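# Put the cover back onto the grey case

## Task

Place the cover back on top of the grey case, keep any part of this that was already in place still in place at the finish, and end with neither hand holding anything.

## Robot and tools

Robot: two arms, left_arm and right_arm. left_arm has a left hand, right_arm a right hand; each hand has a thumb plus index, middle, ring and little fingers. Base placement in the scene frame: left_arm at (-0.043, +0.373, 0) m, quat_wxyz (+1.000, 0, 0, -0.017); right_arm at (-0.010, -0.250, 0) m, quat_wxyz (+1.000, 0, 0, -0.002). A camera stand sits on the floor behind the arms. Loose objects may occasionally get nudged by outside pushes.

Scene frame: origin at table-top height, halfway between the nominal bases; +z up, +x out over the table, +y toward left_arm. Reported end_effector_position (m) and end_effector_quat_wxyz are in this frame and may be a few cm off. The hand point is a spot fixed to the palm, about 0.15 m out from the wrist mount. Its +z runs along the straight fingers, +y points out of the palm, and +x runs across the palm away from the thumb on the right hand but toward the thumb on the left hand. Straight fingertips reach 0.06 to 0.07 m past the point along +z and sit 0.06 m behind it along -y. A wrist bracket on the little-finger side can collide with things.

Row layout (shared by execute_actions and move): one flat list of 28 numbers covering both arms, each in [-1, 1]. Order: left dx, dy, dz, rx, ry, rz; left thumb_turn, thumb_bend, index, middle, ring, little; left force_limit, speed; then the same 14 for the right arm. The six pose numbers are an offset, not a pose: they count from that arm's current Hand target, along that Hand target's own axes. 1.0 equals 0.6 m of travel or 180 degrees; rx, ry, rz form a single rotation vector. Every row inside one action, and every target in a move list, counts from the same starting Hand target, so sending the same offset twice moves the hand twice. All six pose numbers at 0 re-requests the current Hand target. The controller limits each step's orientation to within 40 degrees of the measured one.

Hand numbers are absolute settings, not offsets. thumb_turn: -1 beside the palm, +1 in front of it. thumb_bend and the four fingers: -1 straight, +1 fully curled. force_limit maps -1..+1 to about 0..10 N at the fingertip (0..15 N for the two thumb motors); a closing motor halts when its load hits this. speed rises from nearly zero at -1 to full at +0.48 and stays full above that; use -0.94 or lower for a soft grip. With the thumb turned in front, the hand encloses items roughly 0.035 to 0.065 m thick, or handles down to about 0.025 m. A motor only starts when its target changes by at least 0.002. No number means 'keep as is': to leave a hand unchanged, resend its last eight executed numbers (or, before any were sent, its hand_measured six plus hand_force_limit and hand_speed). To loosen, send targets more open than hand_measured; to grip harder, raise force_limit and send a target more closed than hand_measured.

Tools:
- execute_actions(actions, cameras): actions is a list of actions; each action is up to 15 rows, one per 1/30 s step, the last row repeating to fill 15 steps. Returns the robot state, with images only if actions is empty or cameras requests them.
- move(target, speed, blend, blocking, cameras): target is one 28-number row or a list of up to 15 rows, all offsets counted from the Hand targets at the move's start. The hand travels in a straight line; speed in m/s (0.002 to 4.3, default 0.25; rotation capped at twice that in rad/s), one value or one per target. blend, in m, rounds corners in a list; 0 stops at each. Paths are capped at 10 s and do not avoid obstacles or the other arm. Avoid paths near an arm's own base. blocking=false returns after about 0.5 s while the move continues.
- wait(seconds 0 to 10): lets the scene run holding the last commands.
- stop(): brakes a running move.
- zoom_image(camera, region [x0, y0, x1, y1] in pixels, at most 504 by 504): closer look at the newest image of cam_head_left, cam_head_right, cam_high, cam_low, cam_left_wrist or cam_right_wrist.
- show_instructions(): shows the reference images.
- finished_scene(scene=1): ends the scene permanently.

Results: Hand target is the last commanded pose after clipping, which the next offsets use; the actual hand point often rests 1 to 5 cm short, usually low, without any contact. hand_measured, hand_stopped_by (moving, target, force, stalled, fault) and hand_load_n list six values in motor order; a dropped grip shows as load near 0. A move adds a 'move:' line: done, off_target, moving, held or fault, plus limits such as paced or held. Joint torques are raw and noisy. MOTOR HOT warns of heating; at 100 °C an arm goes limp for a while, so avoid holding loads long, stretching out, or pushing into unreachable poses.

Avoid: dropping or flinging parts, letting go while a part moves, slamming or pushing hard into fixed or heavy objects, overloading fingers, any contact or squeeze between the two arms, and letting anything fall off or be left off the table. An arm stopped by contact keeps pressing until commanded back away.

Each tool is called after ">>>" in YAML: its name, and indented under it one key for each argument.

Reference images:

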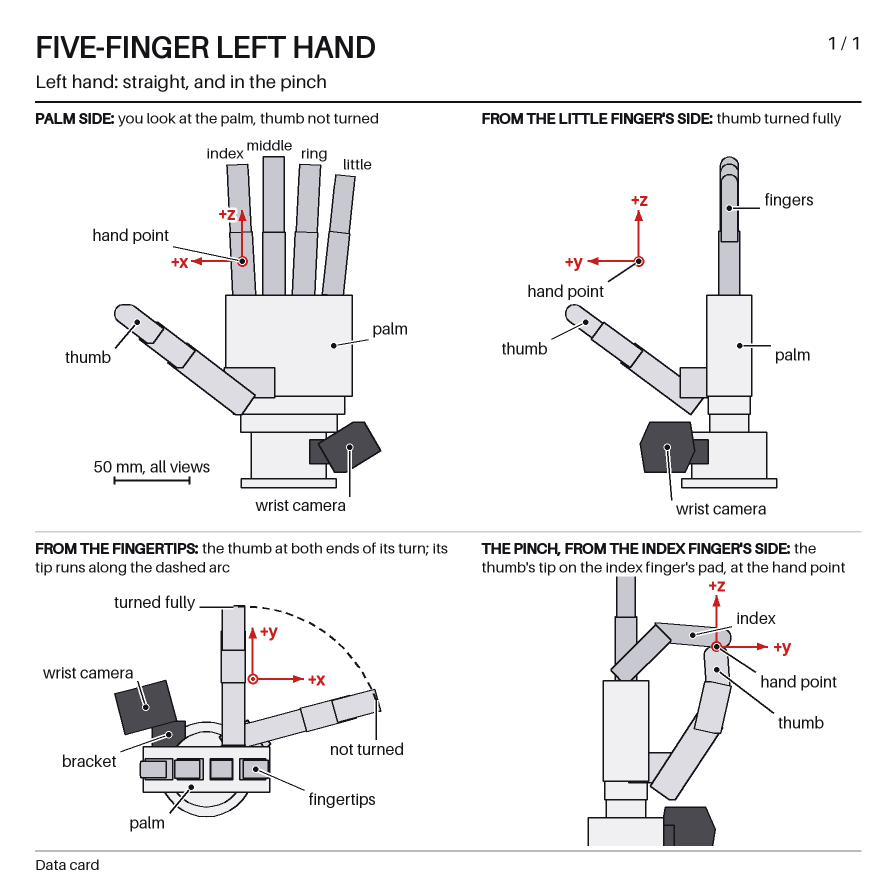

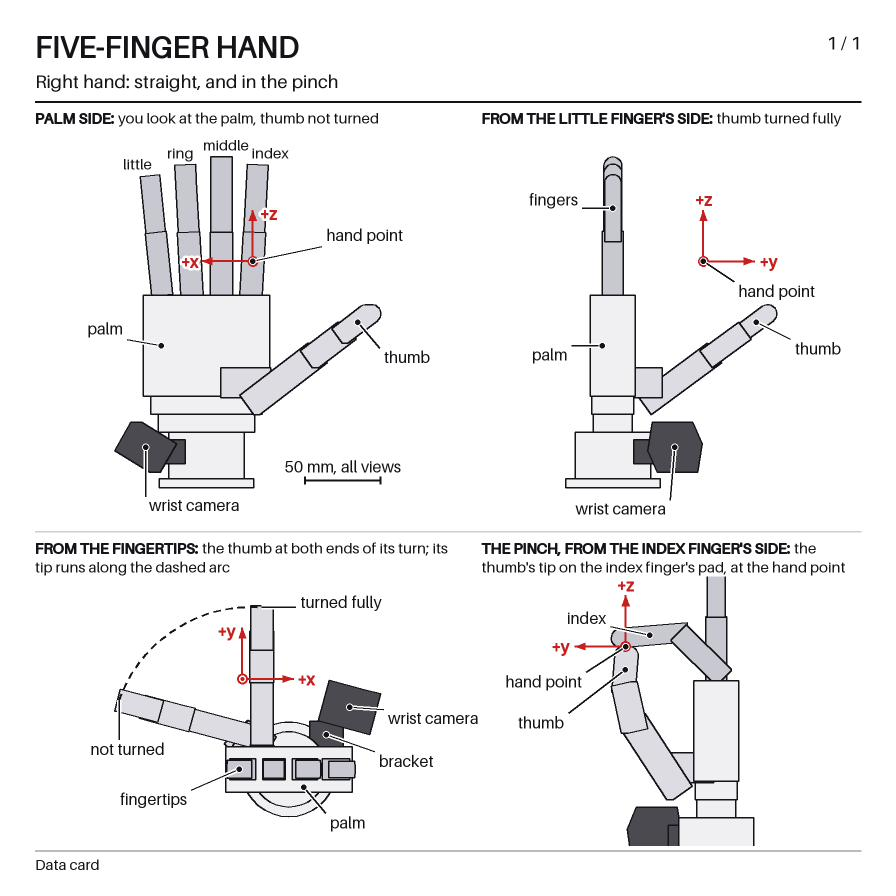

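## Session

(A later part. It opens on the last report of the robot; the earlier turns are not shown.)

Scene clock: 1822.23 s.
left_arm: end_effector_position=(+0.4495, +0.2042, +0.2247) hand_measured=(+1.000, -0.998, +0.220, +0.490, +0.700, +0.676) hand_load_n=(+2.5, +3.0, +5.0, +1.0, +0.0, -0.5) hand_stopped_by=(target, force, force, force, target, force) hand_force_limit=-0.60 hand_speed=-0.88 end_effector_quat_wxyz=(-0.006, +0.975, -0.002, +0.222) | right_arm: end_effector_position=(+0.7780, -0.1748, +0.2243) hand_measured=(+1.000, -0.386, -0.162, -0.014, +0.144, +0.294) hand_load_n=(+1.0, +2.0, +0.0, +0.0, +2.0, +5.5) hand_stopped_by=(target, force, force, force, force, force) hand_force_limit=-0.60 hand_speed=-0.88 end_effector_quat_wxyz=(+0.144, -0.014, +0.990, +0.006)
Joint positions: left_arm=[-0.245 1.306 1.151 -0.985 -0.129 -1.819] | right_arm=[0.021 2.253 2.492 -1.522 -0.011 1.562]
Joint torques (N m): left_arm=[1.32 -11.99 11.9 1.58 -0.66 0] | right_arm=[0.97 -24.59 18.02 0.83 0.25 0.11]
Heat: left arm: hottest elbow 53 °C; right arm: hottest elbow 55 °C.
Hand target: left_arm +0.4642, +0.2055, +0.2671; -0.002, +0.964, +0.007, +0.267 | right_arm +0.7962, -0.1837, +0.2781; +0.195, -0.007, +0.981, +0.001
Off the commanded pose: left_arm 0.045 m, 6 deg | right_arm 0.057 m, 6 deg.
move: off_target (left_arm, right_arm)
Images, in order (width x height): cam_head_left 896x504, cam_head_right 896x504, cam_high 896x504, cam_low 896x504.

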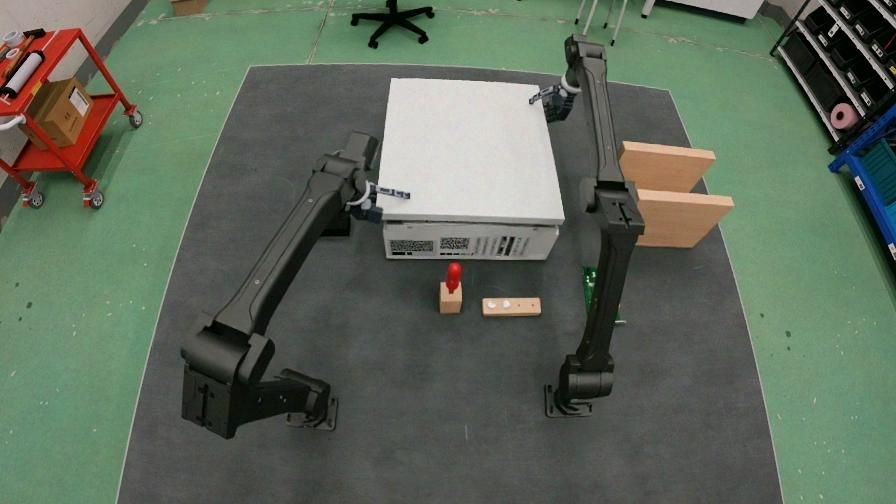

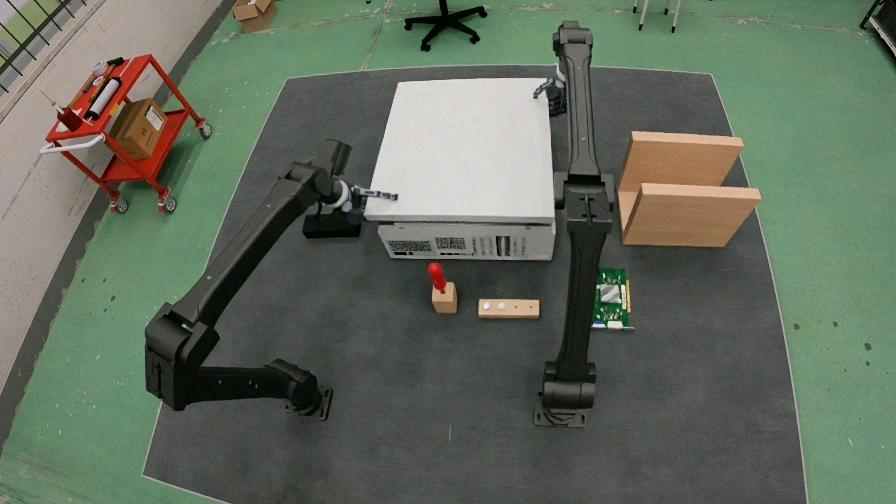

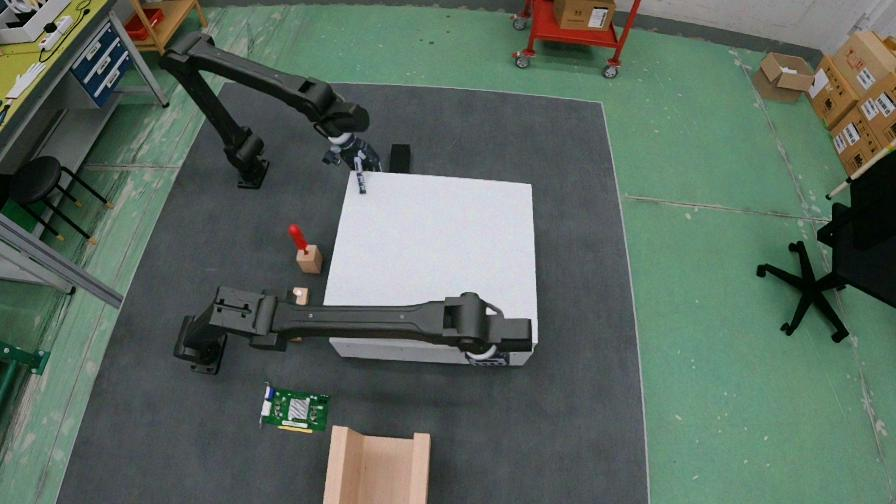

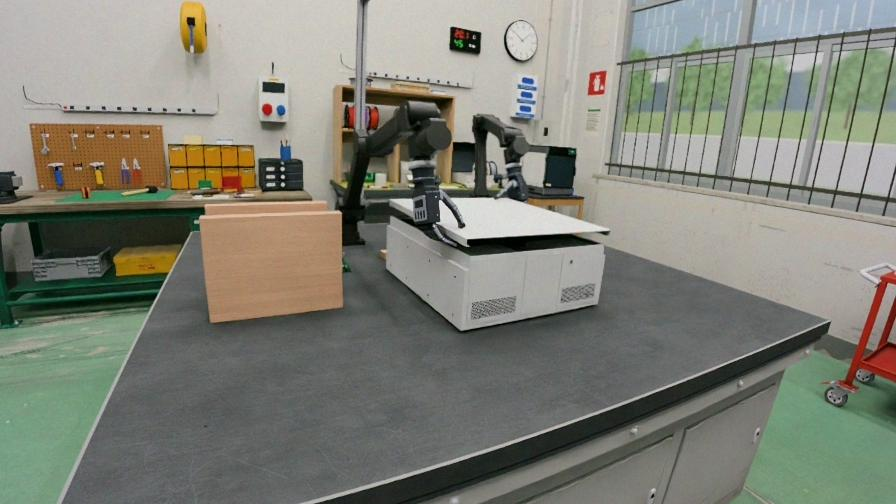

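>>> move:
  target:
    - [0.0178,0.004,-0.0532,0,0,0,1,0.4,0.4,0.5,0.7,0.9,-0.6,-0.88, -0.014,-0.002,-0.0608,0,0,0,1,0.4,0.4,0.5,0.6,0.8,-0.6,-0.88]
    - [-0.04,0.0035,0.0442,0,0,0,1,0.4,0.4,0.5,0.7,0.9,-0.6,-0.88, 0.0262,-0.0047,0.04,0,0,0,1,0.4,0.4,0.5,0.6,0.8,-0.6,-0.88]
  speed: 0.05
  cameras: ["cam_low","cam_high","cam_head_left","cam_head_right","cam_left_wrist"]

>>> zoom_image:
  camera: "cam_low"
  region: [380, 180, 630, 350]

>>> zoom_image:
  camera: "cam_low"
  region: [380, 190, 500, 290]

>>> zoom_image:
  camera: "cam_low"
  region: [540, 190, 640, 290]

>>> zoom_image:
  camera: "cam_head_left"
  region: [510, 190, 590, 270]

>>> zoom_image:
  camera: "cam_head_right"
  region: [350, 190, 430, 270]

>>> zoom_image:
  camera: "cam_head_right"
  region: [510, 190, 590, 270]

>>> zoom_image:
  camera: "cam_high"
  region: [480, 300, 560, 380]

Scene clock: 1864.10 s.
left_arm: end_effector_position=(+0.4515, +0.2018, +0.2214) hand_measured=(+1.000, -0.998, +0.220, +0.490, +0.700, +0.676) hand_load_n=(+2.5, +2.0, +4.5, +0.0, +0.0, +0.5) hand_stopped_by=(target, force, force, force, target, force) hand_force_limit=-0.60 hand_speed=-0.88 end_effector_quat_wxyz=(-0.002, +0.969, +0.009, +0.247) | right_arm: end_effector_position=(+0.7860, -0.1702, +0.2227) hand_measured=(+1.000, -0.386, -0.162, -0.014, +0.144, +0.294) hand_load_n=(+2.5, +2.5, -2.0, +1.0, +2.5, +2.0) hand_stopped_by=(target, force, force, force, force, force) hand_force_limit=-0.60 hand_speed=-0.88 end_effector_quat_wxyz=(+0.166, -0.018, +0.986, +0.007)
Joint positions: left_arm=[-0.257 1.286 1.101 -0.906 -0.146 -1.845] | right_arm=[0.026 2.23 2.435 -1.441 -0.012 1.56]
Joint torques (N m): left_arm=[1.32 -9.58 8.96 2.14 -0.25 0.18] | right_arm=[0.5 -25.05 9.58 2.07 0.17 0.06]
Heat: left arm: hottest elbow 52 °C; right arm: hottest elbow 63 °C.
Hand target: left_arm +0.4574, +0.2031, +0.2321; -0.002, +0.964, +0.007, +0.268 | right_arm +0.7909, -0.1865, +0.2499; +0.195, -0.007, +0.981, +0.001
Off the commanded pose: left_arm 0.012 m, 2 deg | right_arm 0.032 m, 4 deg.
move: off_target (left_arm, right_arm)
Images, in order (width x height): cam_head_left 896x504, cam_head_right 896x504, cam_high 896x504, cam_low 896x504, cam_left_wrist 672x504.

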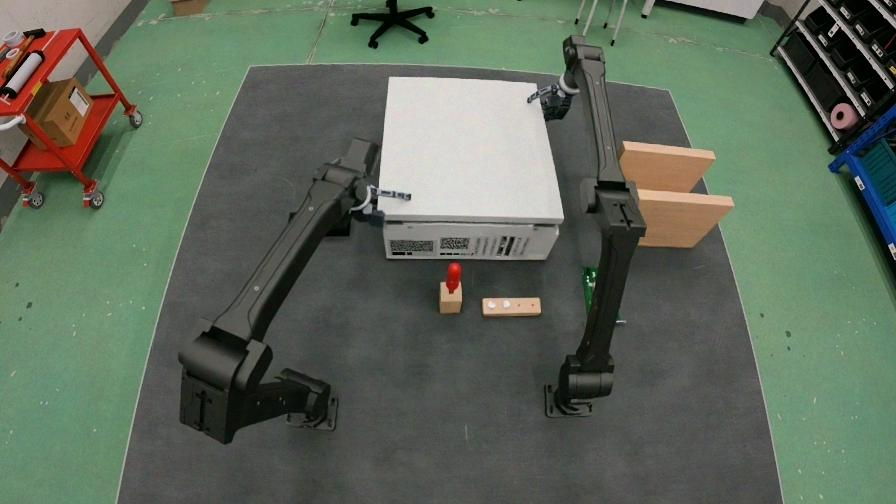

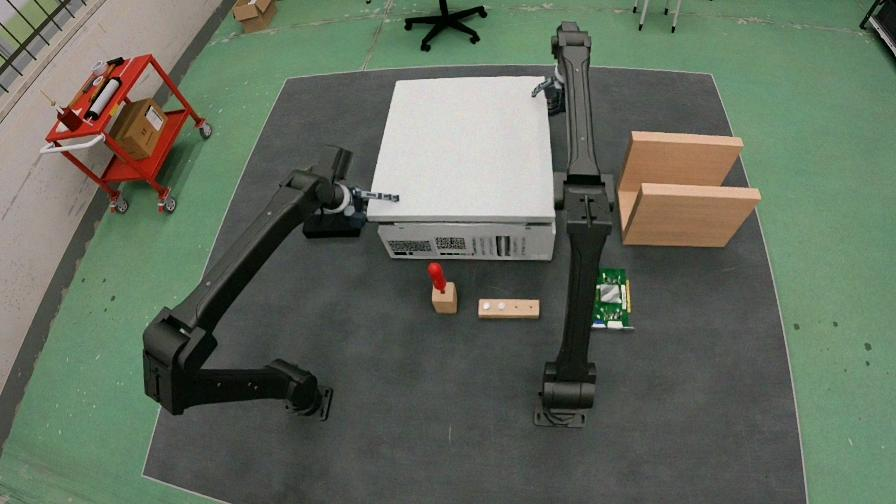

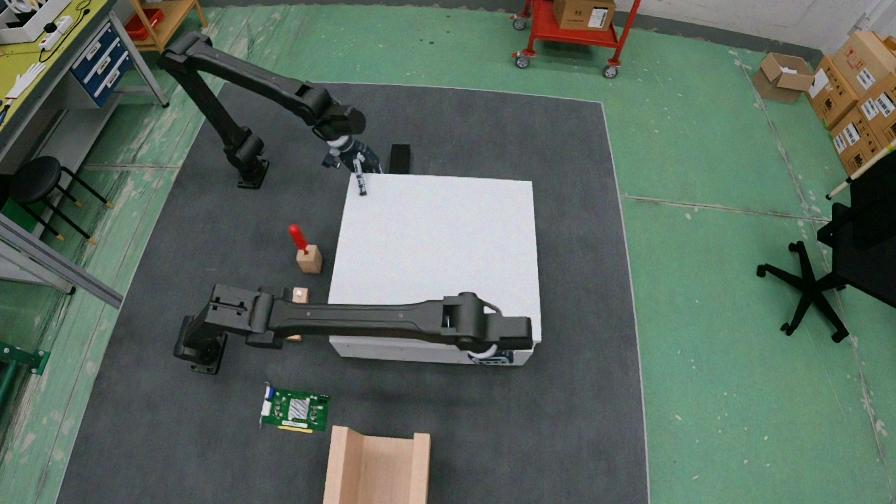

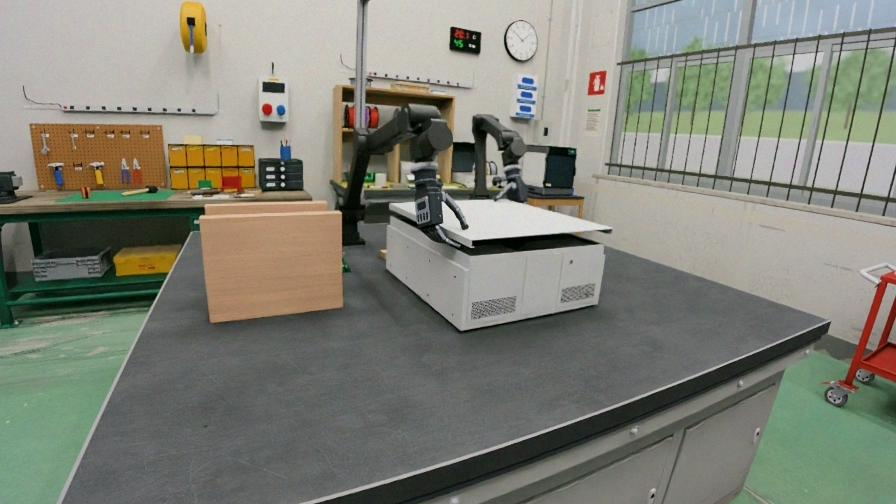

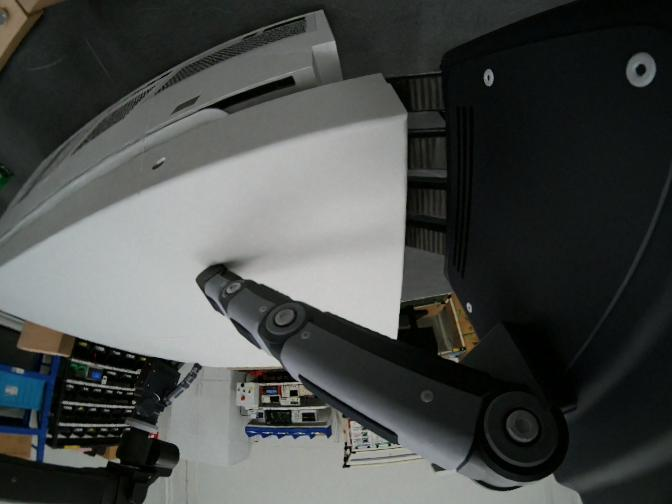

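Scaled by 2.016.

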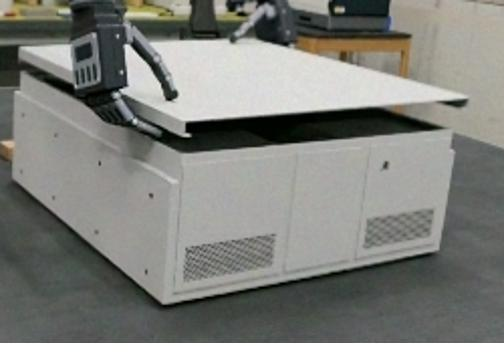

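Scaled by 4.200.

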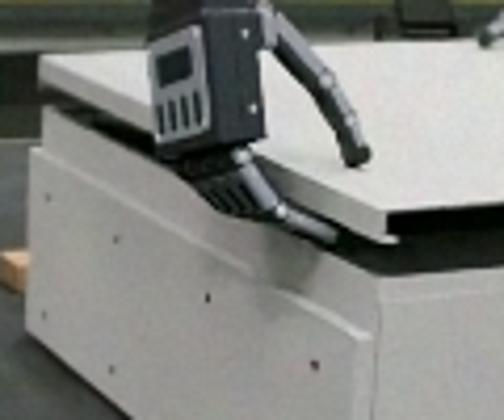

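Scaled by 5.040.

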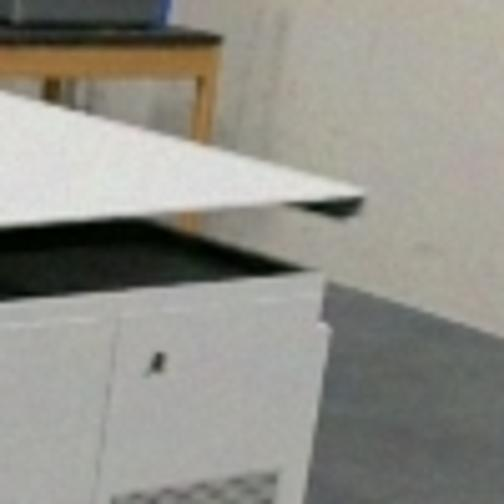

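Scaled by 6.300.

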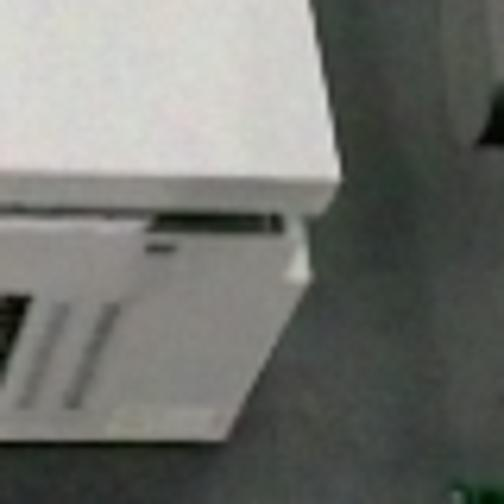

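Scaled by 6.300.

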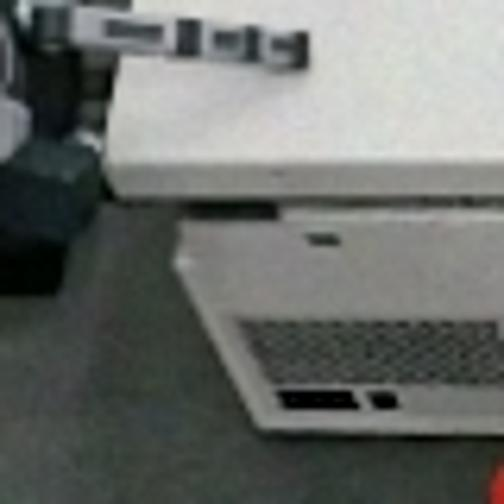

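Scaled by 6.300.

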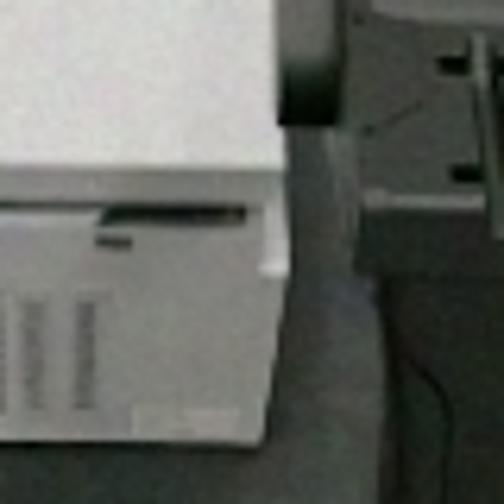

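Scaled by 6.300.

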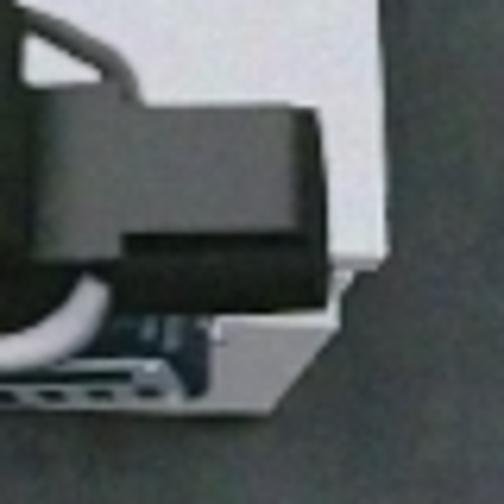

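>>> move:
  target: [-0.0173,0.01,0.0285,0,0,0,1,0.4,0.4,0.5,0.7,0.9,-0.6,-0.88, 0.0078,-0.01,0.0185,0,0,0,1,0.4,0.4,0.5,0.6,0.8,-0.6,-0.88]
  speed: 0.03
  cameras: ["cam_low","cam_high","cam_head_left","cam_head_right","cam_left_wrist"]

>>> zoom_image:
  camera: "cam_low"
  region: [380, 180, 630, 350]

>>> zoom_image:
  camera: "cam_low"
  region: [380, 190, 500, 290]

>>> zoom_image:
  camera: "cam_low"
  region: [540, 190, 640, 290]

>>> zoom_image:
  camera: "cam_head_left"
  region: [510, 190, 590, 270]

>>> zoom_image:
  camera: "cam_head_right"
  region: [350, 190, 430, 270]

>>> zoom_image:
  camera: "cam_head_right"
  region: [510, 190, 590, 270]

>>> zoom_image:
  camera: "cam_high"
  region: [480, 300, 560, 380]

Scene clock: 1910.23 s.
left_arm: end_effector_position=(+0.4541, +0.2021, +0.2127) hand_measured=(+1.000, -0.998, +0.220, +0.490, +0.700, +0.676) hand_load_n=(+0.0, +2.0, +4.0, +0.0, +0.0, -6.5) hand_stopped_by=(target, force, force, force, target, force) hand_force_limit=-0.60 hand_speed=-0.88 end_effector_quat_wxyz=(-0.003, +0.967, +0.009, +0.256) | right_arm: end_effector_position=(+0.7870, -0.1699, +0.2220) hand_measured=(+1.000, -0.386, -0.162, -0.014, +0.144, +0.294) hand_load_n=(+2.5, +2.0, -2.5, +1.0, +2.5, +2.0) hand_stopped_by=(target, force, force, force, force, force) hand_force_limit=-0.60 hand_speed=-0.88 end_effector_quat_wxyz=(+0.176, -0.018, +0.984, +0.008)
Joint positions: left_arm=[-0.257 1.289 1.073 -0.86 -0.152 -1.842] | right_arm=[0.026 2.209 2.388 -1.396 -0.013 1.56]
Joint torques (N m): left_arm=[0.21 -8.29 8.1 2.4 -0.25 0.02] | right_arm=[-0.5 -23.82 9.1 1.31 0.19 -0.02]
Heat: left arm: hottest elbow 47 °C; right arm: hottest elbow 58 °C.
Hand target: left_arm +0.4574, +0.1973, +0.2121; -0.002, +0.964, +0.007, +0.268 | right_arm +0.7909, -0.1925, +0.2379; +0.195, -0.008, +0.981, +0.001
Off the commanded pose: left_arm 0.006 m, 1 deg | right_arm 0.028 m, 3 deg.
move: off_target (right_arm)
Images, in order (width x height): cam_head_left 896x504, cam_head_right 896x504, cam_high 896x504, cam_low 896x504, cam_left_wrist 672x504.

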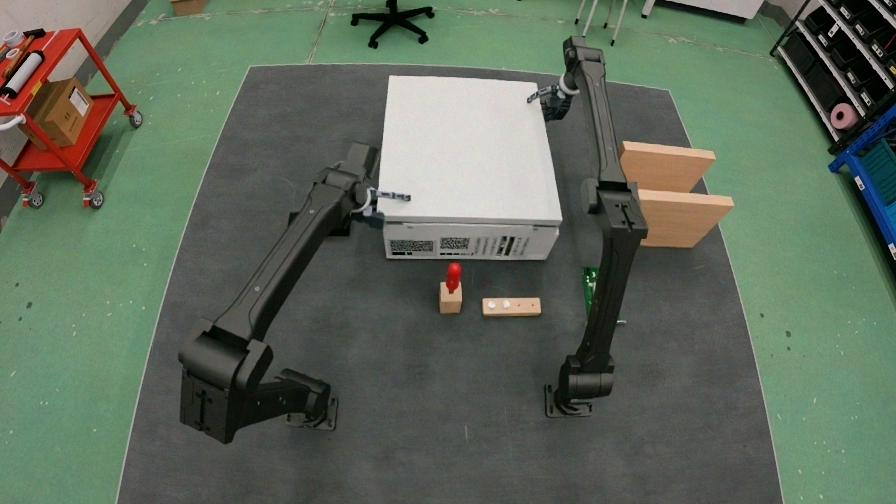

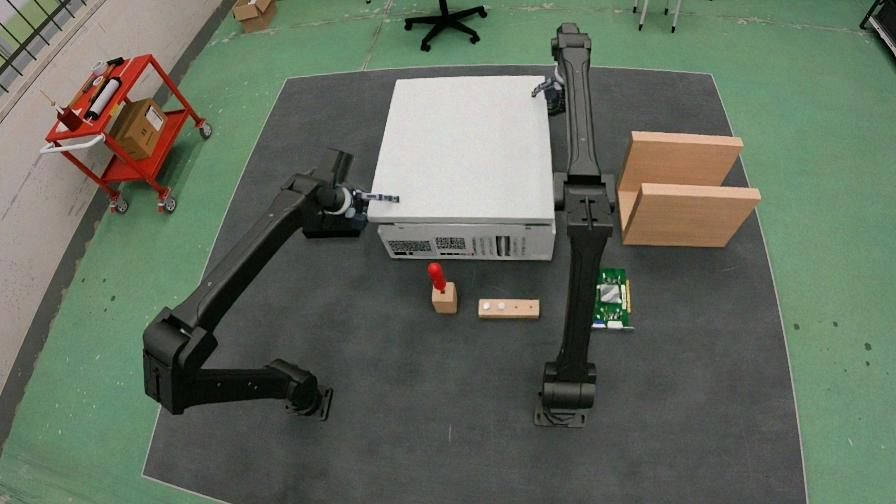

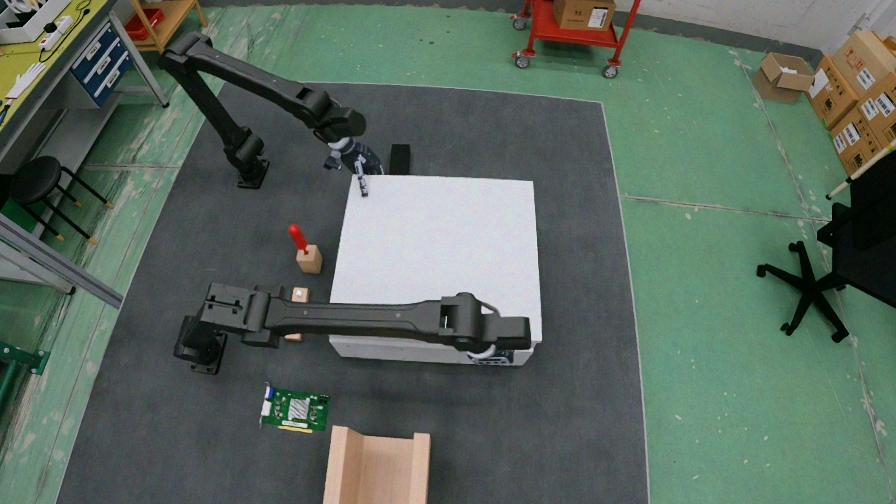

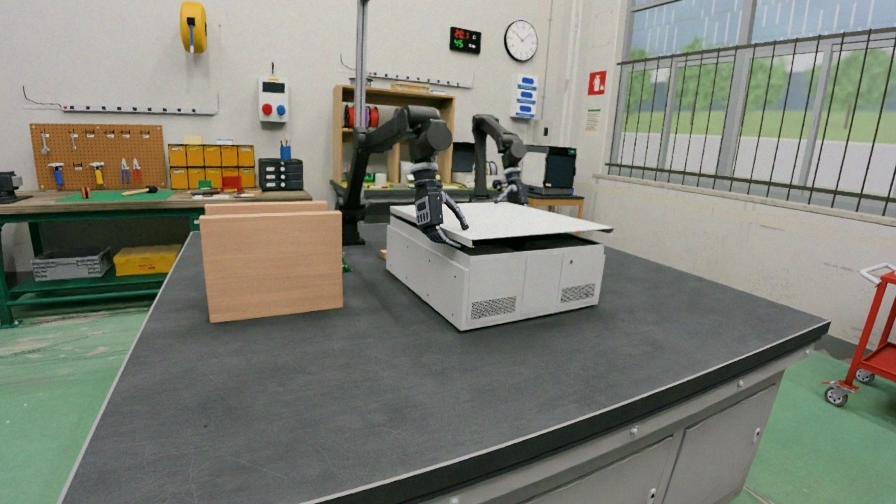

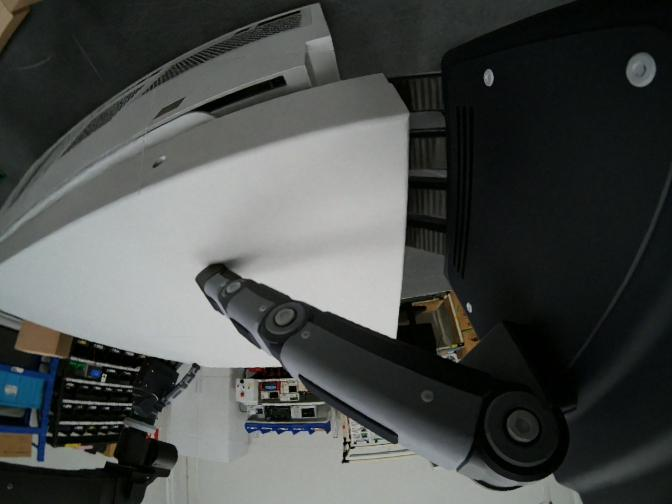

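Scaled by 2.016.

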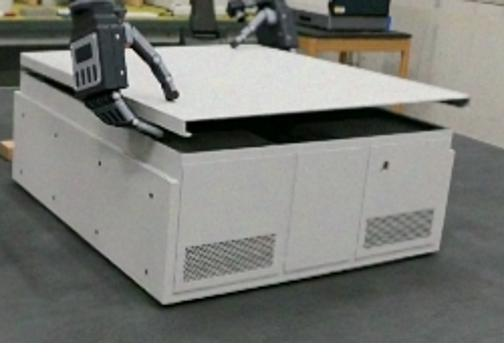

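Scaled by 4.200.

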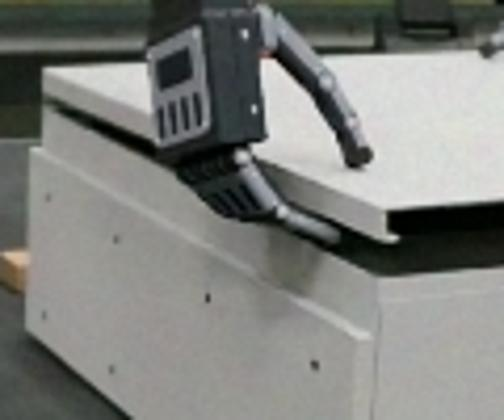

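Scaled by 5.040.

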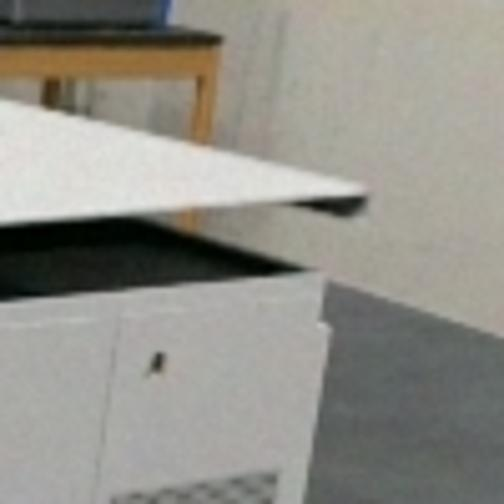

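Scaled by 6.300.

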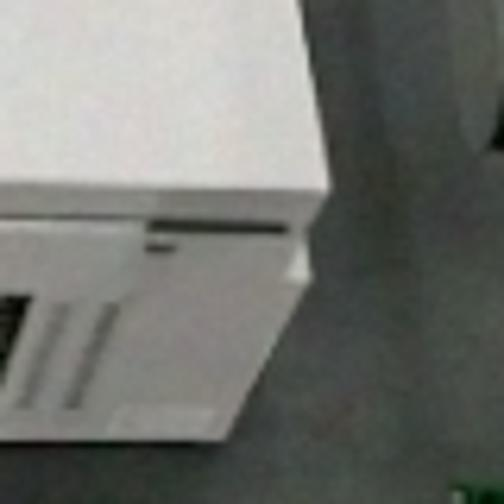

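Scaled by 6.300.

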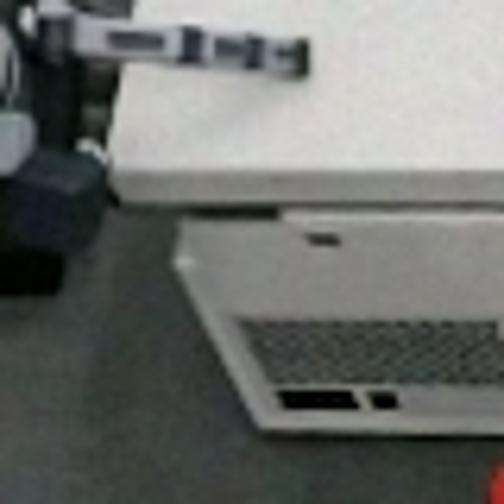

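Scaled by 6.300.

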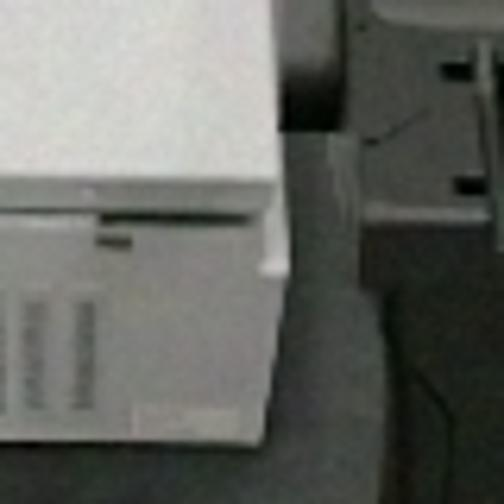

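Scaled by 6.300.

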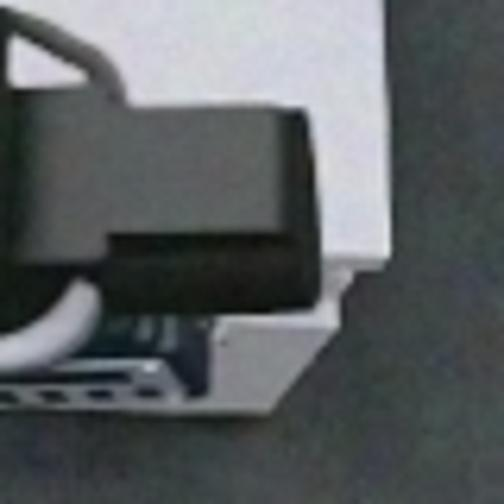

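>>> move:
  target:
    - [0,0,0,0,0,0,-1,-1,0.4,0.5,0.7,0.9,-0.6,-0.8, 0,0,0,0,0,0,1,-1,0.4,0.5,0.6,0.8,-0.6,-0.8]
    - [0,0,0,0,0,0,-1,-1,0.4,0.5,0.7,0.9,-0.6,-0.8, 0,0,0,0,0,0,-1,-1,0.4,0.5,0.6,0.8,-0.6,-0.8]
  speed: 0.03
  cameras: ["cam_low","cam_high","cam_head_left","cam_head_right","cam_left_wrist","cam_right_wrist"]

>>> zoom_image:
  camera: "cam_low"
  region: [380, 180, 630, 350]

Scene clock: 1941.03 s.
left_arm: end_effector_position=(+0.4550, +0.2026, +0.2131) hand_measured=(-0.902, -1.000, +0.220, +0.490, +0.700, +0.676) hand_load_n=(+0.0, +0.0, +3.0, +0.0, +0.0, -4.5) hand_stopped_by=(moving, target, force, force, target, force) hand_force_limit=-0.60 hand_speed=-0.80 end_effector_quat_wxyz=(-0.005, +0.966, +0.009, +0.258) | right_arm: end_effector_position=(+0.7871, -0.1702, +0.2221) hand_measured=(+1.000, -1.000, -0.162, -0.014, +0.144, +0.294) hand_load_n=(+0.0, -0.5, -3.0, +0.5, +1.0, +1.0) hand_stopped_by=(target, target, force, force, force, force) hand_force_limit=-0.60 hand_speed=-0.80 end_effector_quat_wxyz=(+0.176, -0.018, +0.984, +0.008)
Joint positions: left_arm=[-0.258 1.289 1.073 -0.856 -0.157 -1.842] | right_arm=[0.026 2.209 2.388 -1.396 -0.013 1.56]
Joint torques (N m): left_arm=[0.09 -8.47 8.08 2.39 -0.08 0.02] | right_arm=[-1.79 -24.94 9.09 1.65 0.18 0.03]
Heat: left arm: hottest elbow 45 °C; right arm: hottest elbow 54 °C.
Hand target: left_arm +0.4573, +0.1971, +0.2120; -0.002, +0.964, +0.007, +0.268 | right_arm +0.7910, -0.1928, +0.2379; +0.195, -0.007, +0.981, +0.001
Off the commanded pose: left_arm 0.006 m, 1 deg | right_arm 0.028 m, 3 deg.
move: moving (left_arm; no rest 5 s after the path stopped at target 1), off_target (right_arm); path passed 1 of 2 targets; target 2's new numbers were not sent

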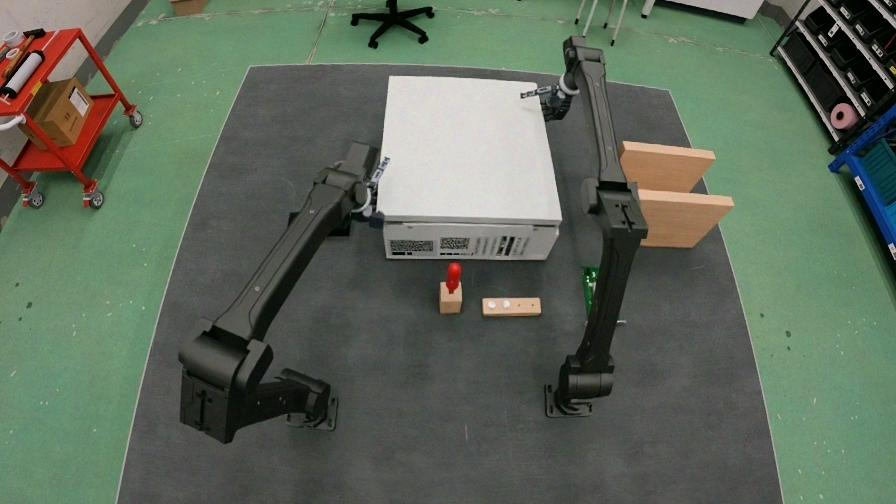

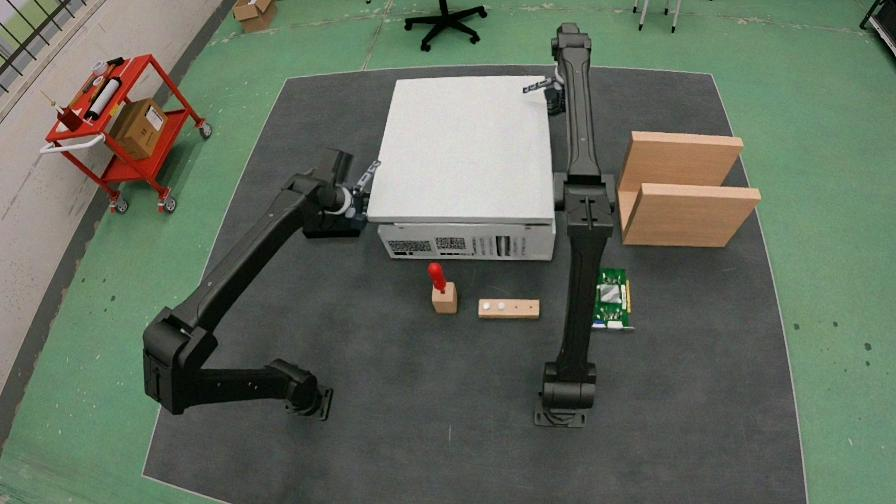

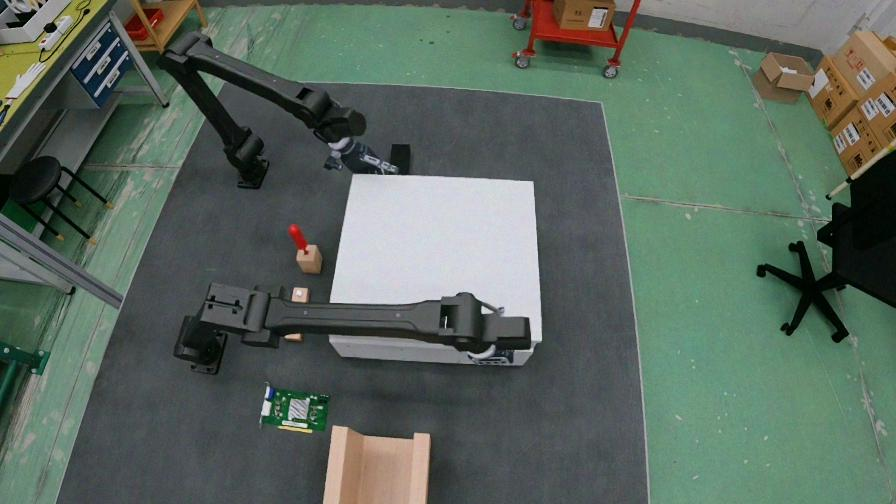

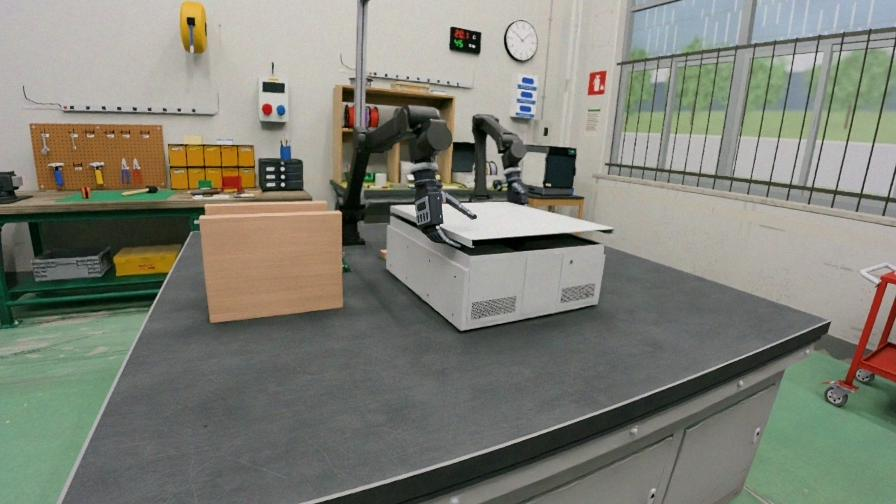

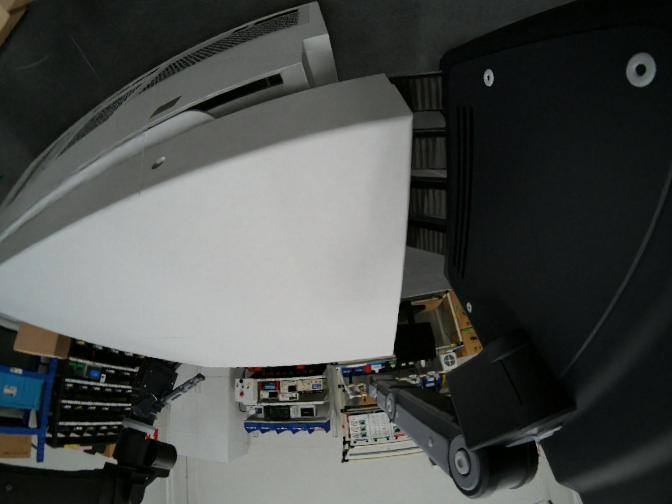

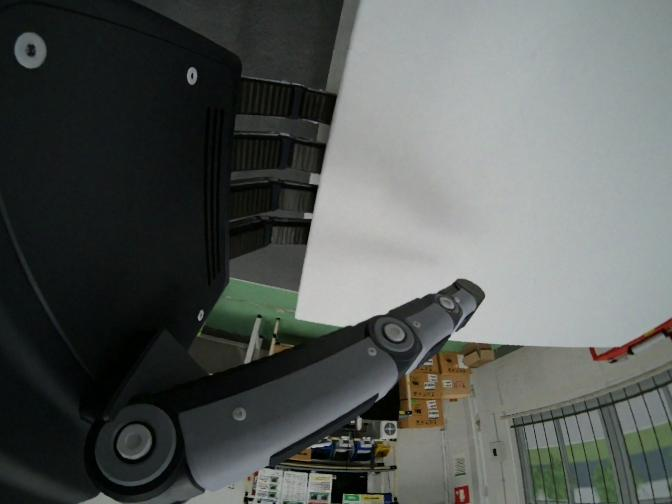

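Scaled by 2.016.

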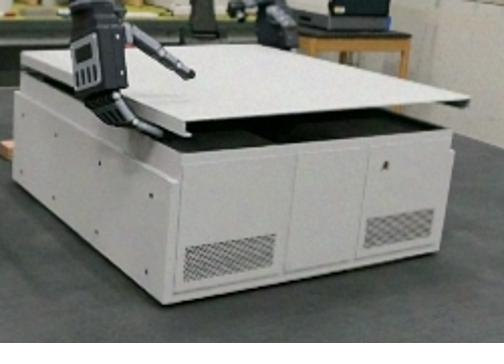

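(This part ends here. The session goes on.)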